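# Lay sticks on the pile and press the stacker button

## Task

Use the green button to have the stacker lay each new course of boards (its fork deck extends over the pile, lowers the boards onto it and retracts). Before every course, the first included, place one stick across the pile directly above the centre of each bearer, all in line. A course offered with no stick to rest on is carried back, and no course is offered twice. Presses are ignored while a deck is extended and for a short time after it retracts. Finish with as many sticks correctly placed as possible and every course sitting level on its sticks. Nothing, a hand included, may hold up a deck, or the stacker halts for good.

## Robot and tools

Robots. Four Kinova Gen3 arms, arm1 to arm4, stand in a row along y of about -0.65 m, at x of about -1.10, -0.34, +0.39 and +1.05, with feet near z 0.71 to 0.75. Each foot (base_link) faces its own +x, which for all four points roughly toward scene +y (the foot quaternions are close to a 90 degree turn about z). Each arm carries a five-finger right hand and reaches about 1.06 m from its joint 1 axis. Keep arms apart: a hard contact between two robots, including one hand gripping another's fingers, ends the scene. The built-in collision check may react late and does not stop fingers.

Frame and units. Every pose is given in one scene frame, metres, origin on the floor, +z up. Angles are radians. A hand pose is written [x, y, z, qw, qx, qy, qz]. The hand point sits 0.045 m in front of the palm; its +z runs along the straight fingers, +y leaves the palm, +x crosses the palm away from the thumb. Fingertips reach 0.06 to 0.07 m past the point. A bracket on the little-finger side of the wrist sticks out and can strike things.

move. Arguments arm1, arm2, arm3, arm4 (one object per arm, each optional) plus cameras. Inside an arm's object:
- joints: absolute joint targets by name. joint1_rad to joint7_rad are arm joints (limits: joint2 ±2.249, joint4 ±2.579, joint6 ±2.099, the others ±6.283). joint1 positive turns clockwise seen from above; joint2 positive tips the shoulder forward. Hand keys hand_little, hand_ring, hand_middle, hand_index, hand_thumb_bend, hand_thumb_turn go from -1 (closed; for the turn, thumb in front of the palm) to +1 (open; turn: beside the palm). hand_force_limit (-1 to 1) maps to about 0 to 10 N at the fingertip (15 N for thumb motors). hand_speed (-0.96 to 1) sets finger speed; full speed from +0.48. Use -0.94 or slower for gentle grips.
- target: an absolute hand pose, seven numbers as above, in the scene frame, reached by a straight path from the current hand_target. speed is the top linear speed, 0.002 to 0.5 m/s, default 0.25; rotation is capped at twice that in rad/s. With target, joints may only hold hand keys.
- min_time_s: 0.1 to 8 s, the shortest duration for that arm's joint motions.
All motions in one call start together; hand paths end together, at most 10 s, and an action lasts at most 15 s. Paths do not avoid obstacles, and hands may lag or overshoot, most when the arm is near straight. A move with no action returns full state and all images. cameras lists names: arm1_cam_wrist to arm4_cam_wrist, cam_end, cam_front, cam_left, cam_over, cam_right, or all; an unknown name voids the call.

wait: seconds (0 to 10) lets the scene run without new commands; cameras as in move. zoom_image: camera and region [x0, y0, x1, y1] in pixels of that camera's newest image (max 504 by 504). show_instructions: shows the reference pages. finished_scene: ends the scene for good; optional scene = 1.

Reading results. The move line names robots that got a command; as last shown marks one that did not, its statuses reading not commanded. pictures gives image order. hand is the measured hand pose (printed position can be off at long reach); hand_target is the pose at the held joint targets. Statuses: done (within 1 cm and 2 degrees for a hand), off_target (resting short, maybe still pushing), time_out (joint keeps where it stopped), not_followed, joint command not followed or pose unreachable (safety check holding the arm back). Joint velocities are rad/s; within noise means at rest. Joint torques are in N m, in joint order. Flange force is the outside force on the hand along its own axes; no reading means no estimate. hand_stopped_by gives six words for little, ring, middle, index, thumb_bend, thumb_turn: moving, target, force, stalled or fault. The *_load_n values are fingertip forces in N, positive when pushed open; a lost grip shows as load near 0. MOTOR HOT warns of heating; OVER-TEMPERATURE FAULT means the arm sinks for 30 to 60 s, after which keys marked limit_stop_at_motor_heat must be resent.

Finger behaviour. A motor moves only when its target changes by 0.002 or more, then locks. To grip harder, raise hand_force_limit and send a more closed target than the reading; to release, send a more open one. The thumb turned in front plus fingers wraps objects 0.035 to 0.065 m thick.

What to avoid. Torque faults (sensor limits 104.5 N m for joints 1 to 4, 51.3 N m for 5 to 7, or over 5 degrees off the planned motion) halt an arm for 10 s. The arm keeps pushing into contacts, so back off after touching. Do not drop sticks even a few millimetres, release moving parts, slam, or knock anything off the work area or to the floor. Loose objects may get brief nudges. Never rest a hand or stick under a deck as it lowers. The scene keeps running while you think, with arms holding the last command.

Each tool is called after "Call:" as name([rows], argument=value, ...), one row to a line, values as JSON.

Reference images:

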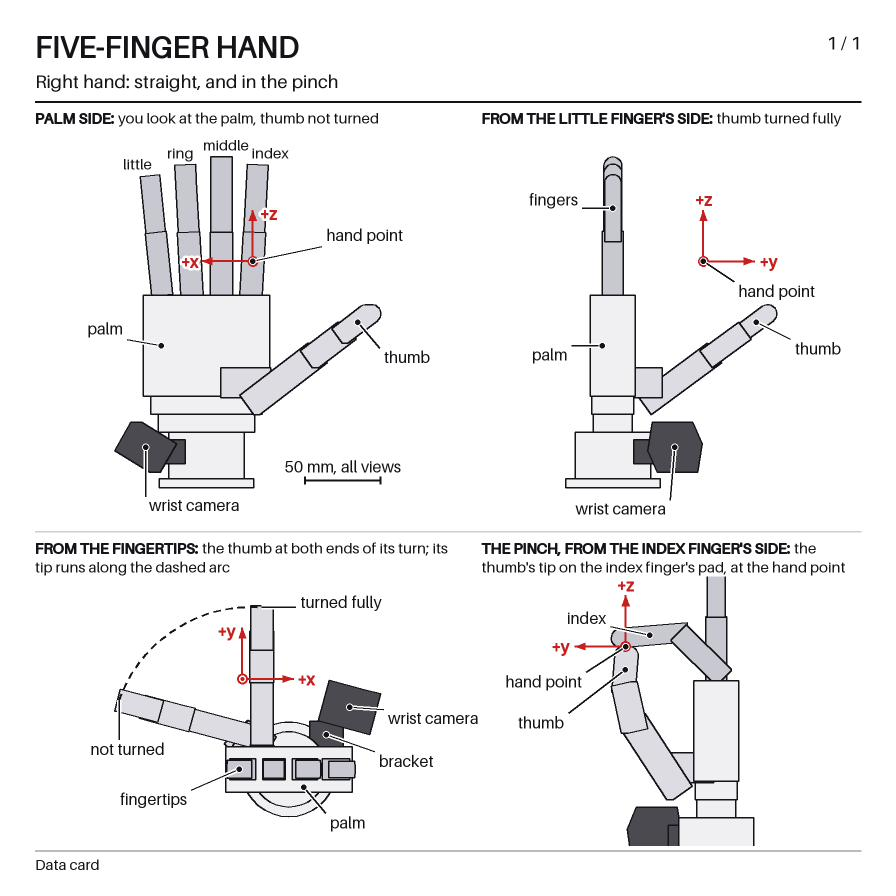

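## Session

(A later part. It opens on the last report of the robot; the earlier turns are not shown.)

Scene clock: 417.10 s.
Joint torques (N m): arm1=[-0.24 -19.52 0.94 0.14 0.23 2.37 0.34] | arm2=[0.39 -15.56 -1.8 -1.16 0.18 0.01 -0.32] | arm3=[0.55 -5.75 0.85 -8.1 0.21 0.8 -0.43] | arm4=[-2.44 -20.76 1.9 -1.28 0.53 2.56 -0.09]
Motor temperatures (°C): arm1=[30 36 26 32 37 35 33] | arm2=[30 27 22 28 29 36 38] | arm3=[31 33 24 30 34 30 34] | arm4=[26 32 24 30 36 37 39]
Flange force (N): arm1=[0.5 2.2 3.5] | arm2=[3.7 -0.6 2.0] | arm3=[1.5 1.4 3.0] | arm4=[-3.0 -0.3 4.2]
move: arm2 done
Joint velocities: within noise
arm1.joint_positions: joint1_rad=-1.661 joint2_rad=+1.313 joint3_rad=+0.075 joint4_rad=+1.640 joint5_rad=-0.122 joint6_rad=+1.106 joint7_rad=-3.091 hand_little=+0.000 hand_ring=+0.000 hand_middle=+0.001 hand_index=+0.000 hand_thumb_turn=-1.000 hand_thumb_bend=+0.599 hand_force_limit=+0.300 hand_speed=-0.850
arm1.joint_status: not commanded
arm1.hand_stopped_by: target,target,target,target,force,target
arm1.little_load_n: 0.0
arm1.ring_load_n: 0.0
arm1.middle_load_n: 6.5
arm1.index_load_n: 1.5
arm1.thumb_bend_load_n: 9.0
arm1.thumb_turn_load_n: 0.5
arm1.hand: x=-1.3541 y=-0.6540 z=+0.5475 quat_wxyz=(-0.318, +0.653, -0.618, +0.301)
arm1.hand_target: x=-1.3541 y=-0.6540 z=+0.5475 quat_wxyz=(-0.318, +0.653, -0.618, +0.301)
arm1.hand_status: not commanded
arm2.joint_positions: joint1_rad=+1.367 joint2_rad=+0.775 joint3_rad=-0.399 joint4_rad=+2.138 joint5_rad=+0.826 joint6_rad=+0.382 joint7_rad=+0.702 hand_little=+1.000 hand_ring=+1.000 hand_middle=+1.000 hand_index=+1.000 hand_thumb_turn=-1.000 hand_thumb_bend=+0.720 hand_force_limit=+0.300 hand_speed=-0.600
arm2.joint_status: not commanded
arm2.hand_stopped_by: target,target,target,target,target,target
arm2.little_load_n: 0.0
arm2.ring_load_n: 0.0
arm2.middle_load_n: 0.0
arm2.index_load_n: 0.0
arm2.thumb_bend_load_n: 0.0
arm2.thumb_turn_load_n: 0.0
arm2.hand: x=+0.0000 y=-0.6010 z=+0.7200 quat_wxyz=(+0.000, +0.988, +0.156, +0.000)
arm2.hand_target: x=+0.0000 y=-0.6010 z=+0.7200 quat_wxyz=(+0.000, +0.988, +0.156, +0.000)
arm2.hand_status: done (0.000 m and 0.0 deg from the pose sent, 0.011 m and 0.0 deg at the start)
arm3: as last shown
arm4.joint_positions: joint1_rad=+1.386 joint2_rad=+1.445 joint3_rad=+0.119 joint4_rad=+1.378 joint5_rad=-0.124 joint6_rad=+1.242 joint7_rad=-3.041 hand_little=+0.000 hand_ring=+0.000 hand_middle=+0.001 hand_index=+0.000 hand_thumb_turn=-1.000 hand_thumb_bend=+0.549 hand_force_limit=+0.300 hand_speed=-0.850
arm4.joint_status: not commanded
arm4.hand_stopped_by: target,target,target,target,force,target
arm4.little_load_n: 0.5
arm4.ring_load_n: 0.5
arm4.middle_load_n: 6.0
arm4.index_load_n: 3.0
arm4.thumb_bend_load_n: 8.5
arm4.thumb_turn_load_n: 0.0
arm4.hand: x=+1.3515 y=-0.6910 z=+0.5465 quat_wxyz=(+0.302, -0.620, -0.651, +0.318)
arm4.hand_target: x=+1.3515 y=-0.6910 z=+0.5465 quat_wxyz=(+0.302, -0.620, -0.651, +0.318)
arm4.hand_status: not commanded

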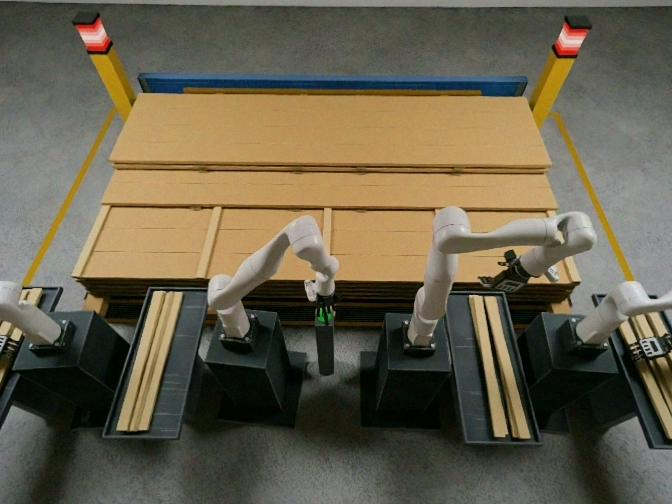

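Call:
move(arm3={"target":[0.6963,-0.7028,0.70,0.3051,-0.6254,-0.6454,0.3148],"speed":0.3}, arm2={"target":[0,-0.601,0.90,0,0.9877,0.1564,0],"speed":0.2}, cameras=["arm3_cam_wrist","cam_over"])

Call:
zoom_image(camera="arm3_cam_wrist", region=[340, 320, 520, 480])

Call:
zoom_image(camera="arm3_cam_wrist", region=[510, 60, 672, 200])

Scene clock: 420.87 s.
Joint torques (N m): arm1=[-0.23 -19.53 0.91 0.06 0.25 2.35 0.37] | arm2=[0.37 -12.02 -2.23 -4.84 0.16 0.02 -0.31] | arm3=[0.5 -18.02 2.19 -2.86 0.49 1.97 -0.47] | arm4=[-2.38 -20.85 1.84 -1.31 0.5 2.51 -0.03]
Motor temperatures (°C): arm1=[30 36 26 32 37 35 33] | arm2=[30 27 22 28 29 36 38] | arm3=[31 32 24 30 34 30 34] | arm4=[26 32 24 30 36 37 39]
Flange force (N): arm1=[0.5 1.9 3.6] | arm2=[4.7 -0.2 -0.5] | arm3=[1.3 -4.2 1.9] | arm4=[-2.9 -0.2 4.1]
move: arm2 done; arm3 done
Joint velocities: within noise
arm1, arm4: as last shown
arm1.middle_load_n: 6.0
arm2.joint_positions: joint1_rad=+1.671 joint2_rad=+0.411 joint3_rad=-0.782 joint4_rad=+1.982 joint5_rad=+0.373 joint6_rad=+0.892 joint7_rad=+1.108 hand_little=+1.000 hand_ring=+1.000 hand_middle=+1.000 hand_index=+1.000 hand_thumb_turn=-1.000 hand_thumb_bend=+0.720 hand_force_limit=+0.300 hand_speed=-0.600
arm2.joint_status: not commanded
arm2.hand_stopped_by: target,target,target,target,target,target
arm2.little_load_n: 0.0
arm2.ring_load_n: 0.0
arm2.middle_load_n: 0.0
arm2.index_load_n: 0.0
arm2.thumb_bend_load_n: 0.0
arm2.thumb_turn_load_n: 0.0
arm2.hand: x=+0.0000 y=-0.6010 z=+0.9000 quat_wxyz=(+0.000, +0.988, +0.156, +0.000)
arm2.hand_target: x=+0.0000 y=-0.6010 z=+0.9000 quat_wxyz=(+0.000, +0.988, +0.156, +0.000)
arm2.hand_status: done (0.000 m and 0.0 deg from the pose sent, 0.180 m and 0.0 deg at the start)
arm3.joint_positions: joint1_rad=+1.436 joint2_rad=+1.079 joint3_rad=+0.151 joint4_rad=+1.547 joint5_rad=-0.098 joint6_rad=+1.450 joint7_rad=-3.040 hand_little=+0.100 hand_ring=+0.100 hand_middle=+0.100 hand_index=+0.100 hand_thumb_turn=-1.000 hand_thumb_bend=+0.720 hand_force_limit=+0.300 hand_speed=-0.600
arm3.joint_status: not commanded
arm3.hand_stopped_by: target,target,target,target,target,target
arm3.little_load_n: 0.0
arm3.ring_load_n: 0.0
arm3.middle_load_n: 0.0
arm3.index_load_n: 0.0
arm3.thumb_bend_load_n: 0.0
arm3.thumb_turn_load_n: 0.0
arm3.hand: x=+0.6963 y=-0.7028 z=+0.7000 quat_wxyz=(+0.305, -0.625, -0.645, +0.315)
arm3.hand_target: x=+0.6963 y=-0.7028 z=+0.7000 quat_wxyz=(+0.305, -0.625, -0.645, +0.315)
arm3.hand_status: done (0.000 m and 0.0 deg from the pose sent, 0.444 m and 93.3 deg at the start)
arm4.little_load_n: 0.0
arm4.thumb_bend_load_n: 9.0
arm3_cam_wrist: T_world_to_cam=[[0.56455, 0.307, -0.76618, 0.36197], [0.59453, -0.79515, 0.11947, -1.0583], [-0.57255, -0.52296, -0.63142, 0.58781]] pos_world=[0.76139, -0.64523, 0.77493]

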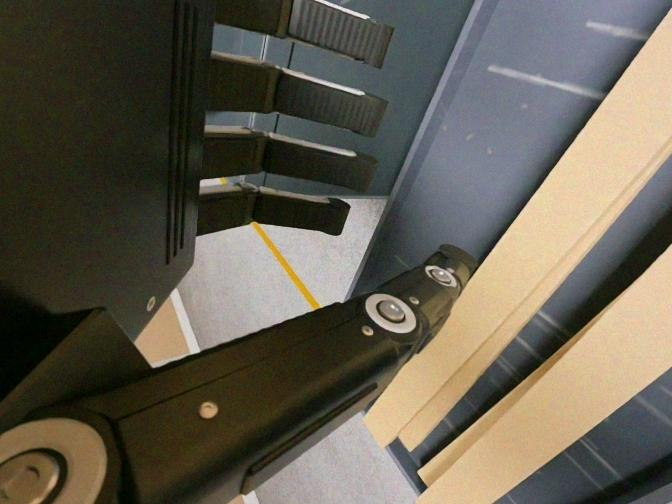

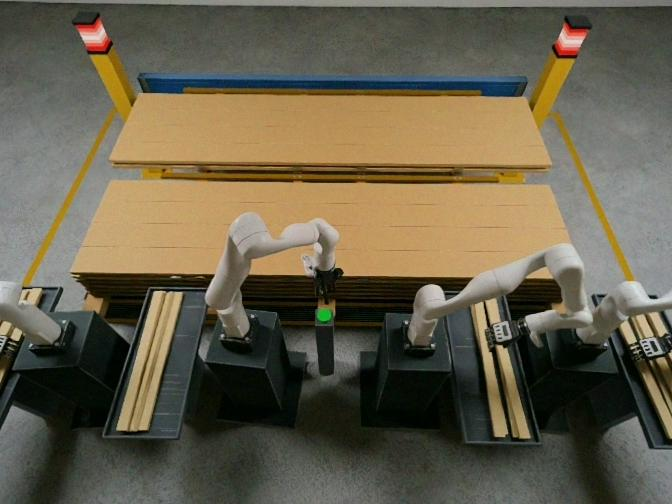

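Scaled by 2.800 from the camera's image (finer frame: 960x720).

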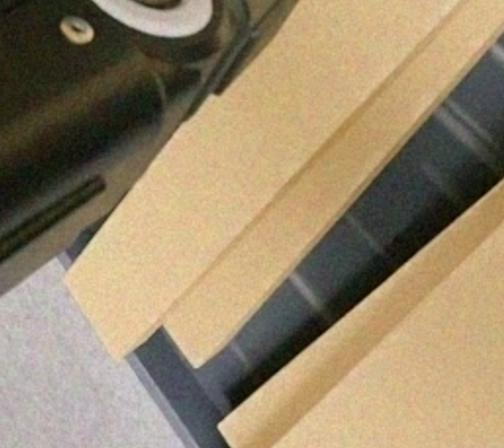

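Scaled by 3.111 from the camera's image (finer frame: 960x720).

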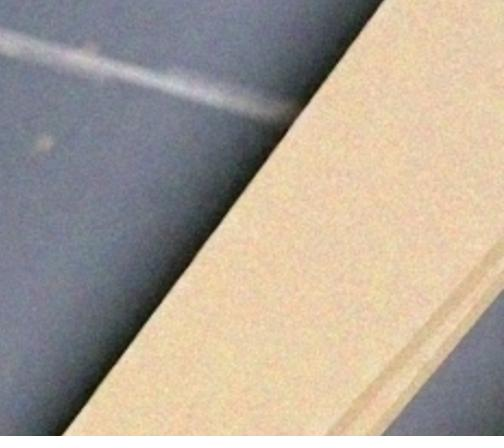

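Call:
move(arm2={"joints":{"joint1_rad":-1.672,"joint2_rad":-0.05,"joint3_rad":0,"joint4_rad":1.6,"joint5_rad":0,"joint6_rad":1.94,"joint7_rad":-1.57,"hand_little":0.1,"hand_ring":0.1,"hand_middle":0.1,"hand_index":0.1,"hand_thumb_bend":0.72,"hand_speed":-0.6},"min_time_s":3.5}, arm3={"target":[0.7064,-0.687,0.60,0.3089,-0.6333,-0.6377,0.3111],"speed":0.15}, cameras=["cam_over","cam_end","arm2_cam_wrist"])

Call:
move(arm3={"target":[0.7064,-0.687,0.552,0.3089,-0.6333,-0.6377,0.3111],"speed":0.08}, cameras=["arm3_cam_wrist"])

Call:
zoom_image(camera="cam_over", region=[100, 270, 220, 450])

Scene clock: 426.07 s.
Joint torques (N m): arm1=[-0.26 -19.56 0.93 0.03 0.24 2.4 0.37] | arm2=[0.4 -6.69 -0.16 -6.26 0.11 0.77 -0.3] | arm3=[0.52 -18.89 2.09 -2.16 0.44 1.97 -0.5] | arm4=[-2.46 -20.68 1.91 -1.33 0.53 2.5 -0.11]
Motor temperatures (°C): arm1=[30 36 26 32 37 35 33] | arm2=[30 27 22 28 29 36 38] | arm3=[31 32 24 30 34 30 34] | arm4=[26 32 24 30 36 37 39]
Flange force (N): arm1=[0.5 1.9 3.9] | arm2=[-1.9 -0.8 -4.3] | arm3=[1.2 -5.0 1.3] | arm4=[-3.0 -0.6 4.0]
move: arm2 done; arm3 done
Joint velocities: within noise
arm1, arm4: as last shown
arm1.middle_load_n: 6.5
arm2.joint_positions: joint1_rad=-1.672 joint2_rad=-0.050 joint3_rad=+0.000 joint4_rad=+1.600 joint5_rad=+0.000 joint6_rad=+1.940 joint7_rad=-1.570 hand_little=+0.100 hand_ring=+0.100 hand_middle=+0.100 hand_index=+0.100 hand_thumb_turn=-1.000 hand_thumb_bend=+0.720 hand_force_limit=+0.300 hand_speed=-0.600
arm2.joint_status: all done
arm2.hand_stopped_by: target,target,target,target,target,target
arm2.little_load_n: 0.0
arm2.ring_load_n: 0.0
arm2.middle_load_n: 0.0
arm2.index_load_n: 0.0
arm2.thumb_bend_load_n: 0.0
arm2.thumb_turn_load_n: 0.0
arm2.hand: x=-0.5457 y=-0.6850 z=+1.1522 quat_wxyz=(+0.000, +0.985, +0.000, +0.171)
arm2.hand_target: x=-0.5457 y=-0.6850 z=+1.1522 quat_wxyz=(+0.000, +0.985, +0.000, +0.171)
arm2.hand_status: not commanded
arm3.joint_positions: joint1_rad=+1.435 joint2_rad=+1.301 joint3_rad=+0.125 joint4_rad=+1.416 joint5_rad=-0.143 joint6_rad=+1.360 joint7_rad=-3.071 hand_little=+0.100 hand_ring=+0.100 hand_middle=+0.100 hand_index=+0.100 hand_thumb_turn=-1.000 hand_thumb_bend=+0.720 hand_force_limit=+0.300 hand_speed=-0.600
arm3.joint_status: not commanded
arm3.hand_stopped_by: target,target,target,target,target,target
arm3.little_load_n: 0.0
arm3.ring_load_n: 0.0
arm3.middle_load_n: 0.0
arm3.index_load_n: 0.0
arm3.thumb_bend_load_n: 0.0
arm3.thumb_turn_load_n: 0.0
arm3.hand: x=+0.7064 y=-0.6870 z=+0.6000 quat_wxyz=(+0.309, -0.633, -0.638, +0.311)
arm3.hand_target: x=+0.7064 y=-0.6870 z=+0.6000 quat_wxyz=(+0.309, -0.633, -0.638, +0.311)
arm3.hand_status: done (0.000 m and 0.0 deg from the pose sent, 0.102 m and 1.4 deg at the start)
arm4.index_load_n: 2.5
arm4.thumb_bend_load_n: 8.5
pictures: arm2_cam_wrist, cam_end, cam_over
arm2_cam_wrist: T_world_to_cam=[[0.22209, -0.96877, 0.1103, -0.67029], [-0.96523, -0.20245, 0.16539, -0.85042], [-0.13789, -0.14319, -0.98004, 1.06903]] pos_world=[-0.52457, -0.66844, 1.26227]

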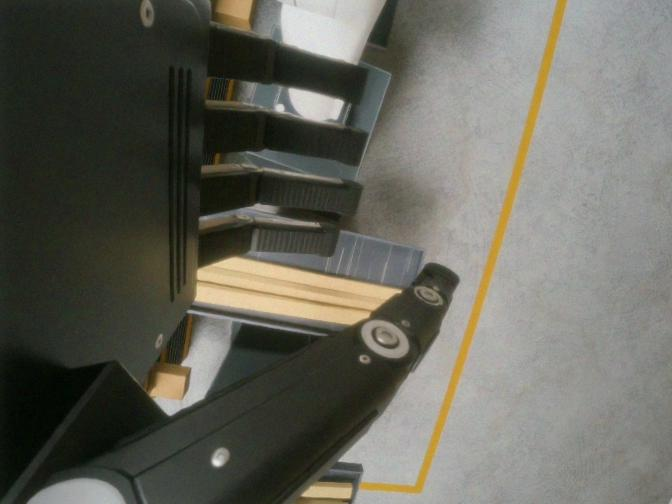

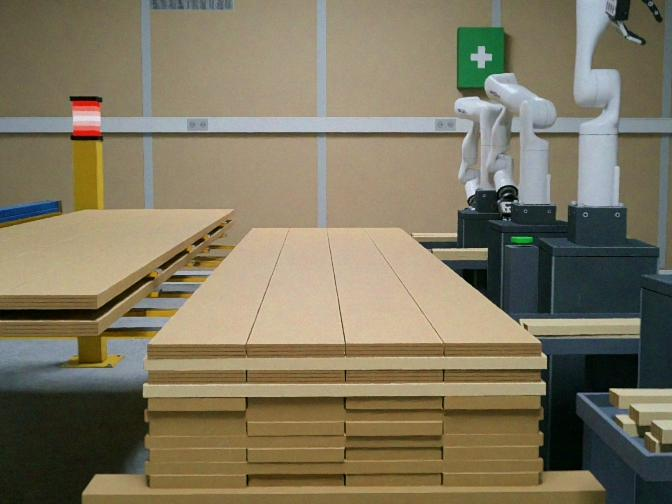

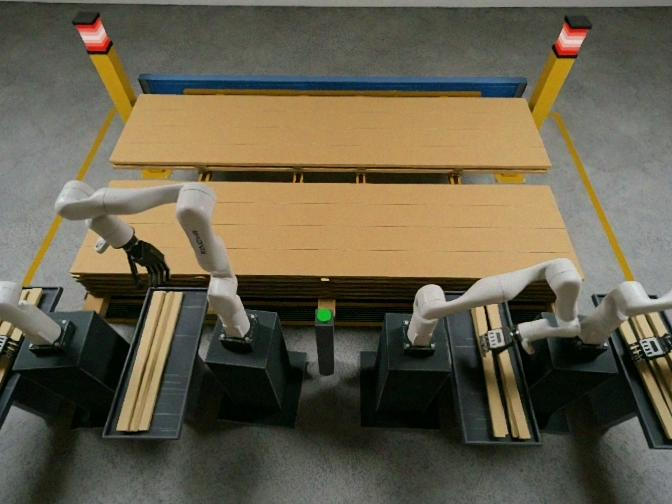

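Scene clock: 427.17 s.
Joint torques (N m): arm1=[-0.28 -19.53 0.88 0.04 0.23 2.38 0.37] | arm2=[0.4 -6.68 -0.18 -6.28 0.12 0.78 -0.32] | arm3=[0.51 -19.11 2.09 -1.9 0.43 1.97 -0.49] | arm4=[-2.42 -20.81 1.8 -1.25 0.58 2.5 -0.1]
Motor temperatures (°C): arm1=[30 36 26 32 37 35 33] | arm2=[30 27 22 28 29 36 38] | arm3=[31 32 24 30 34 30 34] | arm4=[26 32 24 30 36 37 39]
Flange force (N): arm1=[0.4 1.9 3.7] | arm2=[-1.9 -0.9 -4.2] | arm3=[1.2 -5.3 1.2] | arm4=[-3.0 0.0 4.0]
move: arm3 done
Joint velocities: within noise
arm1, arm2, arm4: as last shown
arm2.middle_load_n: 0.5
arm2.hand: x=-0.5457 y=-0.6851 z=+1.1522 quat_wxyz=(+0.000, +0.985, +0.000, +0.171)
arm2.hand_target: x=-0.5457 y=-0.6851 z=+1.1522 quat_wxyz=(+0.000, +0.985, +0.000, +0.171)
arm3.joint_positions: joint1_rad=+1.440 joint2_rad=+1.406 joint3_rad=+0.118 joint4_rad=+1.347 joint5_rad=-0.150 joint6_rad=+1.323 joint7_rad=-3.072 hand_little=+0.100 hand_ring=+0.100 hand_middle=+0.100 hand_index=+0.100 hand_thumb_turn=-1.000 hand_thumb_bend=+0.720 hand_force_limit=+0.300 hand_speed=-0.600
arm3.joint_status: not commanded
arm3.hand_stopped_by: target,target,target,target,target,target
arm3.little_load_n: 0.0
arm3.ring_load_n: 0.0
arm3.middle_load_n: 0.0
arm3.index_load_n: 0.0
arm3.thumb_bend_load_n: -0.5
arm3.thumb_turn_load_n: 0.0
arm3.hand: x=+0.7064 y=-0.6870 z=+0.5520 quat_wxyz=(+0.309, -0.633, -0.638, +0.311)
arm3.hand_target: x=+0.7064 y=-0.6870 z=+0.5520 quat_wxyz=(+0.309, -0.633, -0.638, +0.311)
arm3.hand_status: done (0.000 m and 0.0 deg from the pose sent, 0.048 m and 0.0 deg at the start)
arm4.little_load_n: -0.5
arm4.ring_load_n: 0.0
arm4.index_load_n: 3.0
arm3_cam_wrist: T_world_to_cam=[[0.5719, 0.29295, -0.76623, 0.2232], [0.57484, -0.80948, 0.11956, -1.03], [-0.58523, -0.50884, -0.63134, 0.52707]] pos_world=[0.7729, -0.63096, 0.62693]

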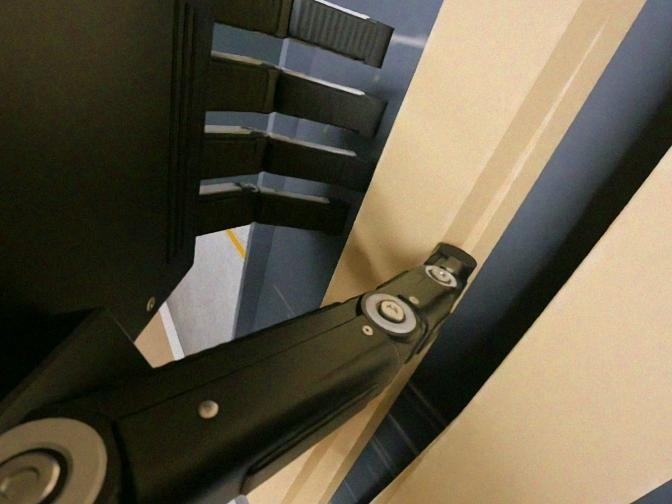

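This scene's latest camera images include none from cam_over. They are from: arm3_cam_wrist. cam_over's image comes with the result of a call that names it in "cameras".

Call:
move(arm3={"target":[0.7064,-0.687,0.5460,0.3089,-0.6333,-0.6377,0.3111],"speed":0.03}, cameras=["cam_over"])

Call:
zoom_image(camera="cam_over", region=[100, 280, 200, 440])

Call:
move(arm3={"target":[0.7064,-0.687,0.5430,0.3089,-0.6333,-0.6377,0.3111],"speed":0.03})

Scene clock: 428.60 s.
Joint torques (N m): arm1=[-0.21 -19.53 0.94 0.07 0.23 2.42 0.38] | arm2=[0.46 -6.62 -0.17 -6.31 0.13 0.77 -0.31] | arm3=[0.51 -19.09 2.02 -1.9 0.42 1.95 -0.45] | arm4=[-2.45 -20.7 1.78 -1.32 0.54 2.55 -0.1]
Motor temperatures (°C): arm1=[30 36 26 32 37 35 33] | arm2=[30 27 22 28 29 36 38] | arm3=[31 32 24 30 34 30 34] | arm4=[26 32 24 30 36 37 39]
Flange force (N): arm1=[0.6 1.9 3.8] | arm2=[-1.7 -0.8 -4.1] | arm3=[1.2 -5.5 1.1] | arm4=[-3.1 -0.6 4.1]
move: arm3 done
Joint velocities: within noise
arm1, arm2, arm4: as last shown
arm1.thumb_bend_load_n: 8.5
arm1.thumb_turn_load_n: 0.0
arm2.middle_load_n: 0.0
arm3.joint_positions: joint1_rad=+1.441 joint2_rad=+1.419 joint3_rad=+0.117 joint4_rad=+1.337 joint5_rad=-0.150 joint6_rad=+1.320 joint7_rad=-3.073 hand_little=+0.100 hand_ring=+0.100 hand_middle=+0.100 hand_index=+0.100 hand_thumb_turn=-1.000 hand_thumb_bend=+0.720 hand_force_limit=+0.300 hand_speed=-0.600
arm3.joint_status: not commanded
arm3.hand_stopped_by: target,target,target,target,target,target
arm3.little_load_n: 0.0
arm3.ring_load_n: 0.0
arm3.middle_load_n: 0.0
arm3.index_load_n: 0.0
arm3.thumb_bend_load_n: -0.5
arm3.thumb_turn_load_n: 0.0
arm3.hand: x=+0.7064 y=-0.6870 z=+0.5460 quat_wxyz=(+0.309, -0.633, -0.638, +0.311)
arm3.hand_target: x=+0.7064 y=-0.6870 z=+0.5460 quat_wxyz=(+0.309, -0.633, -0.638, +0.311)
arm3.hand_status: done (0.000 m and 0.0 deg from the pose sent, 0.006 m and 0.0 deg at the start)
arm4.little_load_n: 0.0

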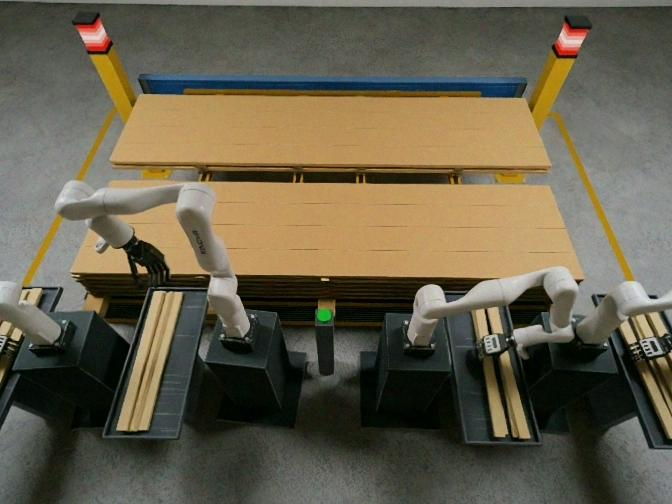

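Scaled by 3.150 from the camera's image (finer frame: 960x720).

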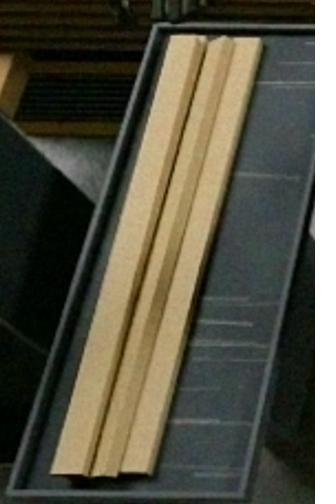

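Scene clock: 429.57 s.
Joint torques (N m): arm1=[-0.24 -19.52 0.93 0.07 0.26 2.4 0.36] | arm2=[0.4 -6.66 -0.18 -6.34 0.14 0.78 -0.31] | arm3=[0.52 -19.1 2.05 -1.9 0.4 1.97 -0.5] | arm4=[-2.33 -20.77 1.9 -1.25 0.51 2.54 -0.05]
Motor temperatures (°C): arm1=[30 36 26 32 37 35 33] | arm2=[30 27 22 28 29 36 38] | arm3=[31 32 24 30 34 30 34] | arm4=[26 32 24 30 36 37 39]
Flange force (N): arm1=[0.5 1.9 3.8] | arm2=[-1.8 -0.8 -3.9] | arm3=[1.2 -5.6 1.2] | arm4=[-2.8 -0.2 4.0]
move: arm3 done
Joint velocities: within noise
arm1, arm2, arm4: as last shown
arm1.index_load_n: 2.0
arm1.thumb_bend_load_n: 9.0
arm1.thumb_turn_load_n: 0.5
arm2.ring_load_n: 0.5
arm2.middle_load_n: 0.5
arm2.index_load_n: 0.5
arm3.joint_positions: joint1_rad=+1.441 joint2_rad=+1.426 joint3_rad=+0.117 joint4_rad=+1.332 joint5_rad=-0.151 joint6_rad=+1.318 joint7_rad=-3.073 hand_little=+0.100 hand_ring=+0.100 hand_middle=+0.100 hand_index=+0.100 hand_thumb_turn=-1.000 hand_thumb_bend=+0.720 hand_force_limit=+0.300 hand_speed=-0.600
arm3.joint_status: not commanded
arm3.hand_stopped_by: target,target,target,target,target,target
arm3.little_load_n: 0.0
arm3.ring_load_n: 0.0
arm3.middle_load_n: 0.0
arm3.index_load_n: 0.0
arm3.thumb_bend_load_n: 0.0
arm3.thumb_turn_load_n: 0.0
arm3.hand: x=+0.7064 y=-0.6870 z=+0.5430 quat_wxyz=(+0.309, -0.633, -0.638, +0.311)
arm3.hand_target: x=+0.7064 y=-0.6870 z=+0.5430 quat_wxyz=(+0.309, -0.633, -0.638, +0.311)
arm3.hand_status: done (0.000 m and 0.0 deg from the pose sent, 0.003 m and 0.0 deg at the start)
arm4.ring_load_n: 0.5
pictures: none

Call:
move(arm2={"target":[-0.698,-0.6725,0.70,0.3154,-0.6466,0.6244,-0.3046],"speed":0.3}, arm3={"joints":{"hand_little":0.0,"hand_ring":0.0,"hand_middle":0.0,"hand_index":0.0,"hand_force_limit":-0.4,"hand_speed":-0.6}}, cameras=["arm2_cam_wrist"])

Call:
zoom_image(camera="arm2_cam_wrist", region=[340, 320, 520, 480])

Call:
zoom_image(camera="arm2_cam_wrist", region=[510, 60, 672, 200])

Call:
move(arm3={"joints":{"hand_thumb_bend":0.2,"hand_force_limit":0.3,"hand_speed":-0.85}}, cameras=["cam_over","cam_end"])

Scene clock: 433.73 s.
Joint torques (N m): arm1=[-0.28 -19.5 0.91 0.06 0.24 2.4 0.35] | arm2=[0.48 -21.56 0.92 -2.06 0.22 1.95 -0.37] | arm3=[0.48 -19.16 2.04 -1.87 0.41 1.94 -0.5] | arm4=[-2.47 -20.74 1.81 -1.23 0.5 2.55 -0.11]
Motor temperatures (°C): arm1=[30 36 26 32 37 35 33] | arm2=[30 27 22 28 29 36 38] | arm3=[31 32 24 30 34 30 34] | arm4=[26 32 24 30 36 37 39]
Flange force (N): arm1=[0.4 1.8 3.7] | arm2=[0.6 5.3 -2.5] | arm3=[1.1 -5.3 1.0] | arm4=[-3.1 -0.2 4.0]
move: arm2 done; arm3 done
Joint velocities: within noise
arm1, arm4: as last shown
arm1.index_load_n: 1.5
arm2.joint_positions: joint1_rad=-1.884 joint2_rad=+1.198 joint3_rad=+0.122 joint4_rad=+1.299 joint5_rad=-0.174 joint6_rad=+1.567 joint7_rad=-3.130 hand_little=+0.100 hand_ring=+0.100 hand_middle=+0.100 hand_index=+0.100 hand_thumb_turn=-1.000 hand_thumb_bend=+0.720 hand_force_limit=+0.300 hand_speed=-0.600
arm2.joint_status: not commanded
arm2.hand_stopped_by: target,target,target,target,target,target
arm2.little_load_n: 0.0
arm2.ring_load_n: 0.0
arm2.middle_load_n: 0.0
arm2.index_load_n: 0.0
arm2.thumb_bend_load_n: 0.0
arm2.thumb_turn_load_n: 0.0
arm2.hand: x=-0.6980 y=-0.6725 z=+0.7000 quat_wxyz=(-0.315, +0.647, -0.624, +0.305)
arm2.hand_target: x=-0.6980 y=-0.6725 z=+0.7000 quat_wxyz=(-0.315, +0.647, -0.624, +0.305)
arm2.hand_status: done (0.000 m and 0.0 deg from the pose sent, 0.477 m and 92.9 deg at the start)
arm3.joint_positions: joint1_rad=+1.441 joint2_rad=+1.426 joint3_rad=+0.117 joint4_rad=+1.332 joint5_rad=-0.151 joint6_rad=+1.318 joint7_rad=-3.073 hand_little=+0.000 hand_ring=+0.000 hand_middle=+0.000 hand_index=+0.000 hand_thumb_turn=-1.000 hand_thumb_bend=+0.720 hand_force_limit=-0.400 hand_speed=-0.600
arm3.joint_status: all done
arm3.hand_stopped_by: target,target,target,target,target,target
arm3.little_load_n: 0.0
arm3.ring_load_n: -0.5
arm3.middle_load_n: 0.0
arm3.index_load_n: 0.0
arm3.thumb_bend_load_n: 0.0
arm3.thumb_turn_load_n: 0.0
arm3.hand: x=+0.7064 y=-0.6870 z=+0.5430 quat_wxyz=(+0.309, -0.633, -0.638, +0.311)
arm3.hand_target: x=+0.7064 y=-0.6870 z=+0.5430 quat_wxyz=(+0.309, -0.633, -0.638, +0.311)
arm3.hand_status: not commanded
arm4.ring_load_n: 0.0
arm4.middle_load_n: 5.5
arm2_cam_wrist: T_world_to_cam=[[-0.61062, -0.26743, -0.7454, -0.08499], [-0.53343, 0.83459, 0.13755, 0.09825], [0.58531, 0.48161, -0.65227, 1.30225]] pos_world=[-0.76172, -0.7319, 0.77256]

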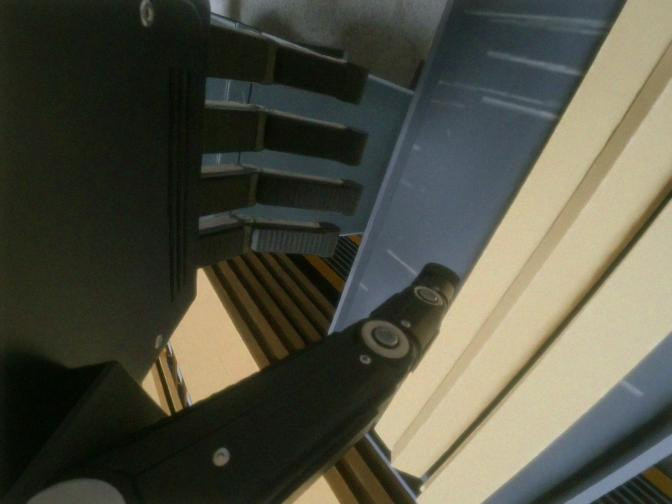

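Scaled by 2.800 from the camera's image (finer frame: 960x720).

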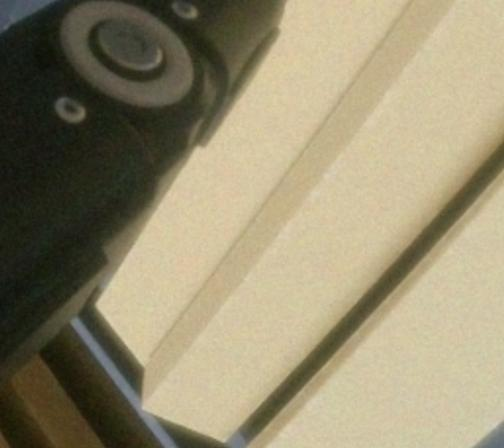

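Scaled by 3.111 from the camera's image (finer frame: 960x720).

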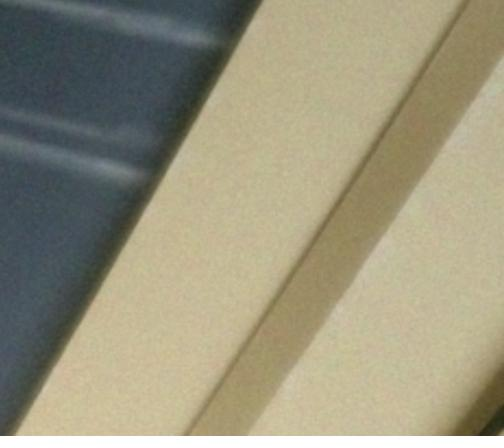

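Scene clock: 436.07 s.
Joint torques (N m): arm1=[-0.21 -19.53 0.88 0.07 0.26 2.38 0.35] | arm2=[0.45 -21.59 0.91 -2.11 0.21 1.97 -0.36] | arm3=[0.51 -17.27 1.77 -1.96 0.35 1.06 -0.41] | arm4=[-2.37 -20.71 1.85 -1.24 0.54 2.53 -0.11]
Motor temperatures (°C): arm1=[30 37 26 32 37 35 33] | arm2=[30 27 22 28 29 36 38] | arm3=[31 32 24 30 34 30 34] | arm4=[26 32 24 30 36 37 39]
Flange force (N): arm1=[0.5 1.9 3.7] | arm2=[0.6 5.2 -2.3] | arm3=[1.2 -8.8 -2.5] | arm4=[-2.9 -0.3 4.0]
move: arm3 off_target
Joint velocities: within noise
arm1, arm2, arm4: as last shown
arm3.joint_positions: joint1_rad=+1.441 joint2_rad=+1.426 joint3_rad=+0.117 joint4_rad=+1.332 joint5_rad=-0.151 joint6_rad=+1.318 joint7_rad=-3.073 hand_little=+0.000 hand_ring=+0.000 hand_middle=+0.001 hand_index=+0.000 hand_thumb_turn=-1.000 hand_thumb_bend=+0.536 hand_force_limit=+0.300 hand_speed=-0.850
arm3.joint_status: hand_thumb_bend off_target (ended at +0.536, target +0.200); the others done
arm3.hand_stopped_by: target,target,target,target,force,target
arm3.little_load_n: 0.0
arm3.ring_load_n: 0.0
arm3.middle_load_n: 5.5
arm3.index_load_n: 3.5
arm3.thumb_bend_load_n: 10.0
arm3.thumb_turn_load_n: 0.0
arm3.hand: x=+0.7064 y=-0.6870 z=+0.5430 quat_wxyz=(+0.309, -0.633, -0.638, +0.311)
arm3.hand_target: x=+0.7064 y=-0.6870 z=+0.5430 quat_wxyz=(+0.309, -0.633, -0.638, +0.311)
arm3.hand_status: not commanded
arm4.ring_load_n: 0.5
arm4.middle_load_n: 6.0
pictures: cam_end, cam_over

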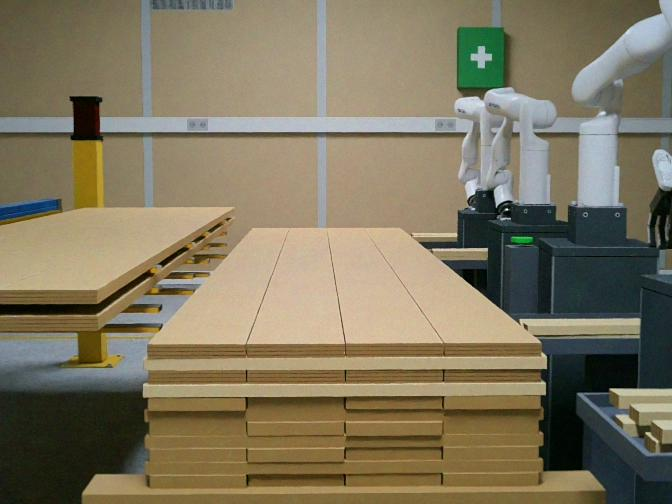

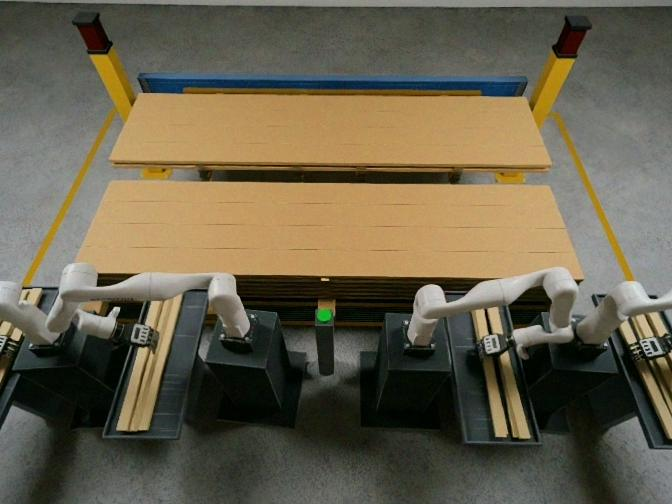

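Call:
move(arm1={"target":[-1.3541,-0.654,0.82,0.3154,-0.6466,0.6244,-0.3046],"speed":0.2}, arm3={"target":[0.7064,-0.687,0.563,0.3089,-0.6333,-0.6377,0.3111],"speed":0.04}, arm4={"target":[1.3515,-0.691,0.82,0.3046,-0.6244,-0.6466,0.3154],"speed":0.2}, cameras=["arm2_cam_wrist","cam_over","cam_left"])

Call:
zoom_image(camera="arm2_cam_wrist", region=[360, 400, 460, 500])

Call:
zoom_image(camera="cam_over", region=[110, 370, 170, 440])

Call:
zoom_image(camera="cam_left", region=[350, 280, 610, 420])

Scene clock: 440.93 s.
Joint torques (N m): arm1=[-0.25 -16.83 0.79 -3.56 0.22 2.39 0.36] | arm2=[0.46 -21.55 0.91 -2.08 0.24 1.95 -0.36] | arm3=[0.47 -19.74 2.18 -1.78 0.48 2.41 -0.52] | arm4=[-2.33 -18.91 1.83 -4.1 0.5 2.57 -0.14]
Motor temperatures (°C): arm1=[30 37 26 32 37 35 33] | arm2=[30 27 22 28 29 36 38] | arm3=[31 32 24 30 34 30 34] | arm4=[26 32 24 30 36 37 39]
Flange force (N): arm1=[0.7 3.1 3.1] | arm2=[0.6 5.2 -2.5] | arm3=[1.1 -3.6 2.5] | arm4=[-3.3 1.9 4.8]
move: arm1 done; arm3 done; arm4 done
Joint velocities: within noise
arm1.joint_positions: joint1_rad=-1.688 joint2_rad=+0.713 joint3_rad=+0.124 joint4_rad=+1.768 joint5_rad=-0.092 joint6_rad=+1.579 joint7_rad=-3.123 hand_little=+0.000 hand_ring=+0.000 hand_middle=+0.001 hand_index=+0.000 hand_thumb_turn=-1.000 hand_thumb_bend=+0.599 hand_force_limit=+0.300 hand_speed=-0.850
arm1.joint_status: not commanded
arm1.hand_stopped_by: target,target,target,target,force,target
arm1.little_load_n: 0.0
arm1.ring_load_n: 0.0
arm1.middle_load_n: 6.0
arm1.index_load_n: 1.5
arm1.thumb_bend_load_n: 9.0
arm1.thumb_turn_load_n: 0.5
arm1.hand: x=-1.3541 y=-0.6540 z=+0.8200 quat_wxyz=(-0.315, +0.647, -0.624, +0.305)
arm1.hand_target: x=-1.3541 y=-0.6540 z=+0.8200 quat_wxyz=(-0.315, +0.647, -0.624, +0.305)
arm1.hand_status: done (0.000 m and 0.0 deg from the pose sent, 0.272 m and 1.2 deg at the start)
arm2: as last shown
arm2.little_load_n: -0.5
arm3.joint_positions: joint1_rad=+1.439 joint2_rad=+1.381 joint3_rad=+0.119 joint4_rad=+1.365 joint5_rad=-0.148 joint6_rad=+1.330 joint7_rad=-3.072 hand_little=+0.000 hand_ring=+0.000 hand_middle=+0.001 hand_index=+0.000 hand_thumb_turn=-1.000 hand_thumb_bend=+0.536 hand_force_limit=+0.300 hand_speed=-0.850
arm3.joint_status: not commanded
arm3.hand_stopped_by: target,target,target,target,force,target
arm3.little_load_n: 0.0
arm3.ring_load_n: 0.5
arm3.middle_load_n: 6.5
arm3.index_load_n: 4.0
arm3.thumb_bend_load_n: 9.0
arm3.thumb_turn_load_n: 0.0
arm3.hand: x=+0.7064 y=-0.6870 z=+0.5630 quat_wxyz=(+0.309, -0.633, -0.638, +0.311)
arm3.hand_target: x=+0.7064 y=-0.6870 z=+0.5630 quat_wxyz=(+0.309, -0.633, -0.638, +0.311)
arm3.hand_status: done (0.000 m and 0.0 deg from the pose sent, 0.020 m and 0.0 deg at the start)
arm4.joint_positions: joint1_rad=+1.359 joint2_rad=+0.871 joint3_rad=+0.172 joint4_rad=+1.591 joint5_rad=-0.081 joint6_rad=+1.603 joint7_rad=-3.040 hand_little=+0.000 hand_ring=+0.000 hand_middle=+0.001 hand_index=+0.000 hand_thumb_turn=-1.000 hand_thumb_bend=+0.549 hand_force_limit=+0.300 hand_speed=-0.850
arm4.joint_status: not commanded
arm4.hand_stopped_by: target,target,target,target,force,target
arm4.little_load_n: 0.0
arm4.ring_load_n: 0.5
arm4.middle_load_n: 6.0
arm4.index_load_n: 3.0
arm4.thumb_bend_load_n: 8.5
arm4.thumb_turn_load_n: 0.0
arm4.hand: x=+1.3515 y=-0.6910 z=+0.8200 quat_wxyz=(+0.305, -0.624, -0.647, +0.315)
arm4.hand_target: x=+1.3515 y=-0.6910 z=+0.8200 quat_wxyz=(+0.305, -0.624, -0.647, +0.315)
arm4.hand_status: done (0.000 m and 0.0 deg from the pose sent, 0.273 m and 0.8 deg at the start)
pictures: arm2_cam_wrist, cam_left, cam_over
arm2_cam_wrist: T_world_to_cam=[[-0.61062, -0.26743, -0.7454, -0.08499], [-0.53343, 0.83459, 0.13755, 0.09825], [0.58531, 0.48161, -0.65227, 1.30225]] pos_world=[-0.76172, -0.7319, 0.77256]

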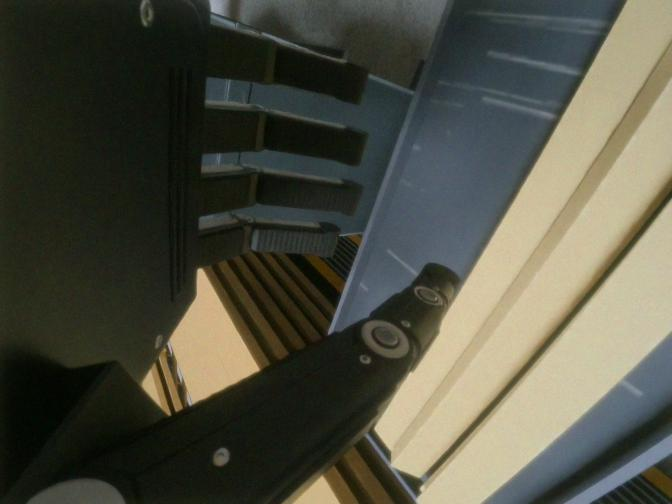

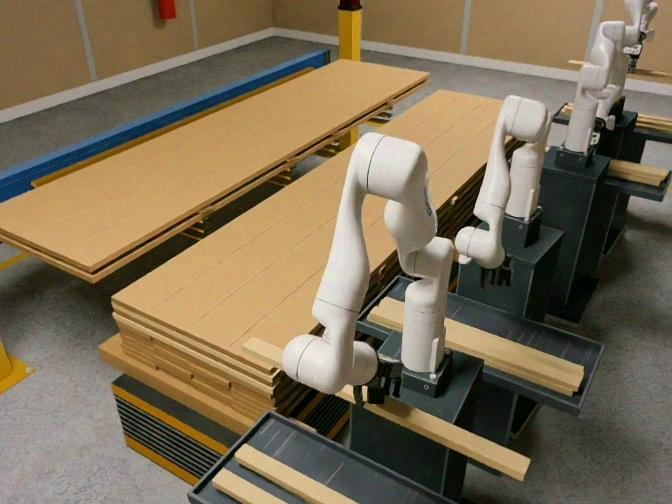

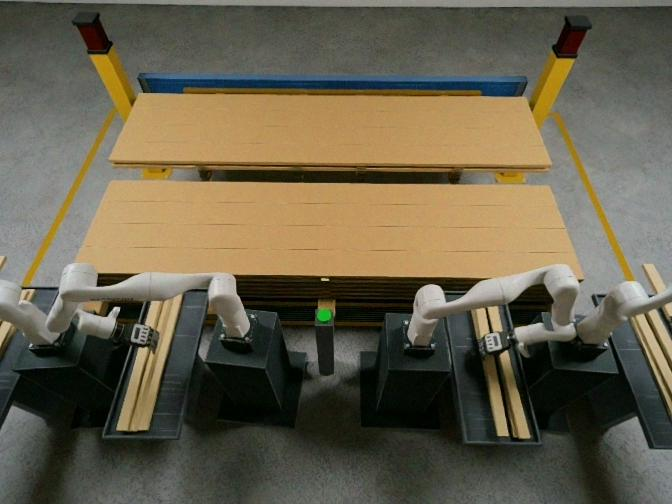

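Scaled by 5.040 from the camera's image (finer frame: 960x720).

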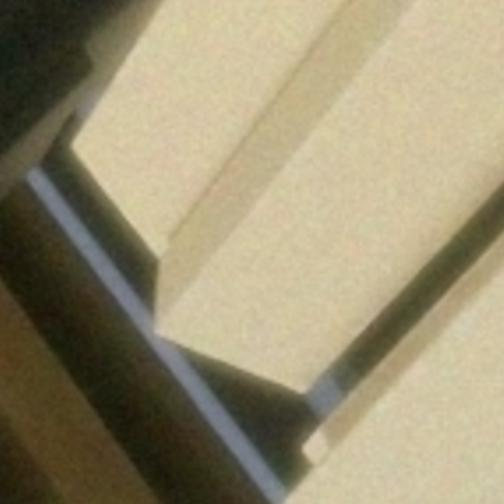

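Scaled by 7.200 from the camera's image (finer frame: 960x720).

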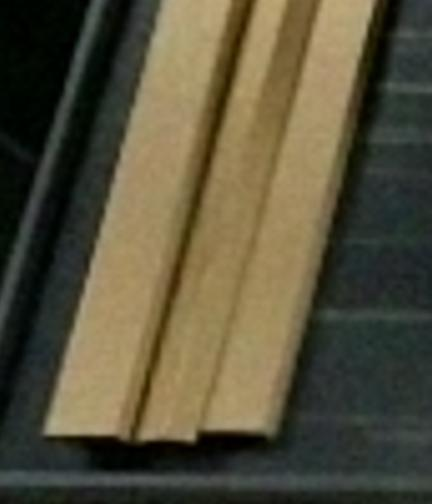

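Scaled by 1.938 from the camera's image (finer frame: 960x720).

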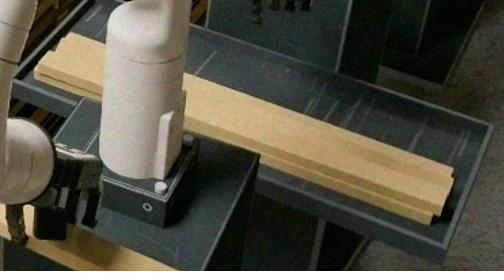

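Call:
move(arm1={"target":[-1.18,-0.28,0.84,0,0,0.8988,-0.4384],"speed":0.25}, arm2={"target":[-0.7908,-0.6675,0.70,0.3154,-0.6466,0.6244,-0.3046],"speed":0.2}, arm3={"target":[0.7064,-0.687,0.82,0.3089,-0.6333,-0.6377,0.3111],"speed":0.2}, arm4={"target":[1.12,-0.28,0.84,0,0,0.8988,-0.4384],"speed":0.25}, cameras=["arm2_cam_wrist"])

Call:
zoom_image(camera="arm2_cam_wrist", region=[340, 320, 520, 480])

Call:
zoom_image(camera="arm2_cam_wrist", region=[510, 60, 672, 200])

Call:
move(arm1={"target":[-1.2130,-0.0185,0.70,0.3070,-0.6294,-0.6416,0.3130],"speed":0.25}, arm3={"target":[0.45,-0.28,0.84,0,0,0.8988,-0.4384],"speed":0.25}, arm4={"target":[1.2085,0.0165,0.70,0.3130,-0.6416,0.6294,-0.3070],"speed":0.25})

Scene clock: 447.80 s.
Joint torques (N m): arm1=[-0.15 -22.22 3.36 -5.11 0.45 2.39 0.37] | arm2=[0.48 -24.32 0.9 -3.7 0.19 1.96 -0.35] | arm3=[0.53 -17.8 2.1 -4.53 0.49 2.43 -0.53] | arm4=[-2.27 -21.22 -0.71 -5.43 0.03 2.57 -0.1]
Motor temperatures (°C): arm1=[30 37 26 32 37 35 33] | arm2=[30 27 22 28 29 36 38] | arm3=[31 33 24 30 34 30 34] | arm4=[26 32 24 30 36 37 39]
Flange force (N): arm1=[0.9 3.7 2.1] | arm2=[0.6 7.8 -5.1] | arm3=[1.0 -2.5 4.3] | arm4=[-2.7 -0.8 6.6]
move: arm1 done; arm2 not_followed; arm3 done; arm4 done
Joint velocities: within noise
arm1.joint_positions: joint1_rad=-0.410 joint2_rad=+0.999 joint3_rad=+0.588 joint4_rad=+1.161 joint5_rad=-0.440 joint6_rad=+2.023 joint7_rad=-3.027 hand_little=+0.000 hand_ring=+0.000 hand_middle=+0.001 hand_index=+0.000 hand_thumb_turn=-1.000 hand_thumb_bend=+0.599 hand_force_limit=+0.300 hand_speed=-0.850
arm1.joint_status: not commanded
arm1.hand_stopped_by: target,target,target,target,force,target
arm1.little_load_n: 0.0
arm1.ring_load_n: 0.0
arm1.middle_load_n: 6.5
arm1.index_load_n: 1.5
arm1.thumb_bend_load_n: 8.5
arm1.thumb_turn_load_n: 0.5
arm1.hand: x=-1.1800 y=-0.2800 z=+0.8400 quat_wxyz=(+0.000, +0.000, -0.899, +0.438)
arm1.hand_target: x=-1.1800 y=-0.2800 z=+0.8400 quat_wxyz=(+0.000, +0.000, -0.899, +0.438)
arm1.hand_status: done (0.000 m and 0.0 deg from the pose sent, 0.413 m and 92.0 deg at the start)
arm2.joint_positions: joint1_rad=-1.841 joint2_rad=+1.368 joint3_rad=+0.136 joint4_rad=+0.825 joint5_rad=-0.173 joint6_rad=+1.868 joint7_rad=-3.151 hand_little=+0.100 hand_ring=+0.100 hand_middle=+0.100 hand_index=+0.100 hand_thumb_turn=-1.000 hand_thumb_bend=+0.720 hand_force_limit=+0.300 hand_speed=-0.600
arm2.joint_status: not commanded
arm2.hand_stopped_by: target,target,target,target,target,target
arm2.little_load_n: -0.5
arm2.ring_load_n: 0.0
arm2.middle_load_n: 0.0
arm2.index_load_n: 0.0
arm2.thumb_bend_load_n: 0.0
arm2.thumb_turn_load_n: 0.0
arm2.hand: x=-0.7855 y=-0.6678 z=+0.7000 quat_wxyz=(-0.315, +0.647, -0.624, +0.304)
arm2.hand_target: x=-0.7855 y=-0.6678 z=+0.7000 quat_wxyz=(-0.315, +0.647, -0.624, +0.304)
arm2.hand_status: not_followed (0.005 m and 0.0 deg from the pose sent, 0.093 m and 0.0 deg at the start)
arm3.joint_positions: joint1_rad=+1.412 joint2_rad=+0.870 joint3_rad=+0.163 joint4_rad=+1.505 joint5_rad=-0.104 joint6_rad=+1.702 joint7_rad=-3.082 hand_little=+0.000 hand_ring=+0.000 hand_middle=+0.001 hand_index=+0.000 hand_thumb_turn=-1.000 hand_thumb_bend=+0.536 hand_force_limit=+0.300 hand_speed=-0.850
arm3.joint_status: not commanded
arm3.hand_stopped_by: target,target,target,target,force,target
arm3.little_load_n: 0.0
arm3.ring_load_n: 0.5
arm3.middle_load_n: 7.0
arm3.index_load_n: 4.5
arm3.thumb_bend_load_n: 9.5
arm3.thumb_turn_load_n: 0.0
arm3.hand: x=+0.7064 y=-0.6870 z=+0.8200 quat_wxyz=(+0.309, -0.633, -0.638, +0.311)
arm3.hand_target: x=+0.7064 y=-0.6870 z=+0.8200 quat_wxyz=(+0.309, -0.633, -0.638, +0.311)
arm3.hand_status: done (0.000 m and 0.0 deg from the pose sent, 0.257 m and 0.0 deg at the start)
arm4.joint_positions: joint1_rad=+0.119 joint2_rad=+0.959 joint3_rad=-0.301 joint4_rad=+1.283 joint5_rad=+0.159 joint6_rad=+1.840 joint7_rad=-3.285 hand_little=+0.000 hand_ring=+0.000 hand_middle=+0.001 hand_index=+0.000 hand_thumb_turn=-1.000 hand_thumb_bend=+0.549 hand_force_limit=+0.300 hand_speed=-0.850
arm4.joint_status: not commanded
arm4.hand_stopped_by: target,target,target,target,force,target
arm4.little_load_n: 0.0
arm4.ring_load_n: 0.5
arm4.middle_load_n: 6.0
arm4.index_load_n: 3.0
arm4.thumb_bend_load_n: 8.5
arm4.thumb_turn_load_n: 0.0
arm4.hand: x=+1.1200 y=-0.2800 z=+0.8400 quat_wxyz=(+0.000, +0.000, -0.899, +0.438)
arm4.hand_target: x=+1.1200 y=-0.2800 z=+0.8400 quat_wxyz=(+0.000, +0.000, -0.899, +0.438)
arm4.hand_status: done (0.000 m and 0.0 deg from the pose sent, 0.472 m and 88.0 deg at the start)
pose unreachable (arm2 arm): on one or more control steps of this call this arm could not follow its commanded pose, so it was not sent that pose on those steps. On the call's last step it was still not sent that pose. It may still have moved: this result reports where it is.
cause: moving toward the commanded pose would bring a part of the arm too close to another arm (the arm1 arm, along the way the arms are being sent, or toward where that arm still pushes).
arm2_cam_wrist: T_world_to_cam=[[-0.61099, -0.2675, -0.74507, -0.13776], [-0.53342, 0.83455, 0.1378, 0.04736], [0.58494, 0.48163, -0.6526, 1.3511]] pos_world=[-0.84922, -0.7271, 0.77255]

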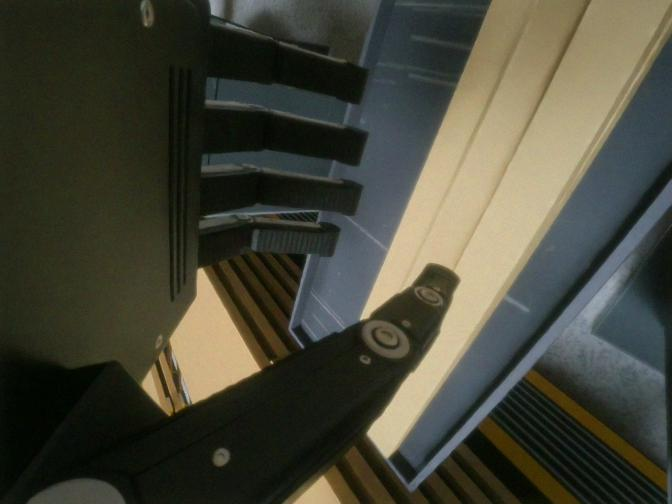

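Scaled by 2.800 from the camera's image (finer frame: 960x720).

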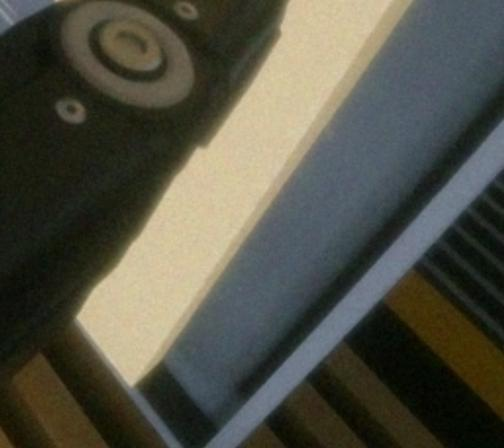

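Scaled by 3.111 from the camera's image (finer frame: 960x720).

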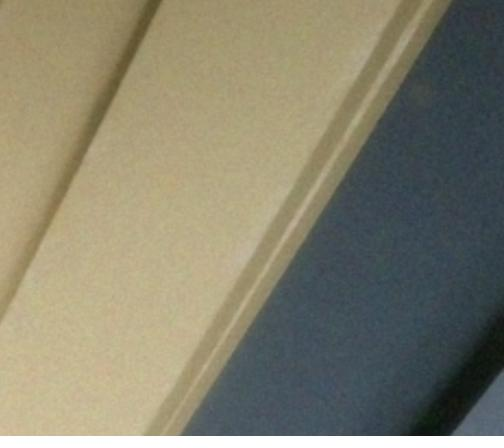

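Scene clock: 451.63 s.
Joint torques (N m): arm1=[-0.12 -28.38 0.9 -6.96 -1.85 1.24 0.36] | arm2=[0.43 -24.33 0.91 -3.68 0.19 1.95 -0.35] | arm3=[0.95 -19.96 -0.29 -5.56 0.03 2.41 -0.53] | arm4=[-2.27 -26.23 1.37 -7.17 2.03 1.71 -0.07]
Motor temperatures (°C): arm1=[30 37 26 32 37 35 33] | arm2=[30 27 22 28 29 36 38] | arm3=[31 33 24 30 34 30 34] | arm4=[26 32 24 30 36 37 39]
Flange force (N): arm1=[2.7 3.4 2.4] | arm2=[0.6 8.0 -5.3] | arm3=[1.2 -2.8 4.7] | arm4=[4.7 -0.6 4.2]
move: arm1 done; arm3 done; arm4 done
Joint velocities: within noise
arm1.joint_positions: joint1_rad=+0.046 joint2_rad=+1.375 joint3_rad=+0.515 joint4_rad=+0.704 joint5_rad=-1.391 joint6_rad=+1.561 joint7_rad=-4.169 hand_little=+0.000 hand_ring=+0.000 hand_middle=+0.001 hand_index=+0.000 hand_thumb_turn=-1.000 hand_thumb_bend=+0.599 hand_force_limit=+0.300 hand_speed=-0.850
arm1.joint_status: not commanded
arm1.hand_stopped_by: target,target,target,target,force,target
arm1.little_load_n: 0.0
arm1.ring_load_n: 0.0
arm1.middle_load_n: 6.5
arm1.index_load_n: 1.5
arm1.thumb_bend_load_n: 9.0
arm1.thumb_turn_load_n: 0.5
arm1.hand: x=-1.2130 y=-0.0185 z=+0.7000 quat_wxyz=(+0.307, -0.629, -0.642, +0.313)
arm1.hand_target: x=-1.2130 y=-0.0185 z=+0.7000 quat_wxyz=(+0.307, -0.629, -0.642, +0.313)
arm1.hand_status: done (0.000 m and 0.0 deg from the pose sent, 0.298 m and 88.9 deg at the start)
arm2: as last shown
arm2.little_load_n: 0.0
arm3.joint_positions: joint1_rad=+0.171 joint2_rad=+0.950 joint3_rad=-0.321 joint4_rad=+1.224 joint5_rad=+0.148 joint6_rad=+1.912 joint7_rad=-3.294 hand_little=+0.000 hand_ring=+0.000 hand_middle=+0.001 hand_index=+0.000 hand_thumb_turn=-1.000 hand_thumb_bend=+0.536 hand_force_limit=+0.300 hand_speed=-0.850
arm3.joint_status: not commanded
arm3.hand_stopped_by: target,target,target,target,force,target
arm3.little_load_n: 0.0
arm3.ring_load_n: 0.5
arm3.middle_load_n: 6.5
arm3.index_load_n: 4.0
arm3.thumb_bend_load_n: 9.5
arm3.thumb_turn_load_n: 0.0
arm3.hand: x=+0.4500 y=-0.2800 z=+0.8400 quat_wxyz=(+0.000, +0.000, -0.899, +0.438)
arm3.hand_target: x=+0.4500 y=-0.2800 z=+0.8400 quat_wxyz=(+0.000, +0.000, -0.899, +0.438)
arm3.hand_status: done (0.000 m and 0.0 deg from the pose sent, 0.481 m and 89.6 deg at the start)
arm4.joint_positions: joint1_rad=-0.080 joint2_rad=+1.277 joint3_rad=-0.258 joint4_rad=+1.038 joint5_rad=+1.212 joint6_rad=+1.336 joint7_rad=-2.296 hand_little=+0.000 hand_ring=+0.000 hand_middle=+0.001 hand_index=+0.000 hand_thumb_turn=-1.000 hand_thumb_bend=+0.549 hand_force_limit=+0.300 hand_speed=-0.850
arm4.joint_status: not commanded
arm4.hand_stopped_by: target,target,target,target,force,target
arm4.little_load_n: 0.0
arm4.ring_load_n: 0.0
arm4.middle_load_n: 6.0
arm4.index_load_n: 3.0
arm4.thumb_bend_load_n: 8.5
arm4.thumb_turn_load_n: 0.0
arm4.hand: x=+1.2085 y=+0.0165 z=+0.7000 quat_wxyz=(-0.313, +0.642, -0.629, +0.307)
arm4.hand_target: x=+1.2085 y=+0.0165 z=+0.7000 quat_wxyz=(-0.313, +0.642, -0.629, +0.307)
arm4.hand_status: done (0.000 m and 0.0 deg from the pose sent, 0.340 m and 91.1 deg at the start)
pictures: none


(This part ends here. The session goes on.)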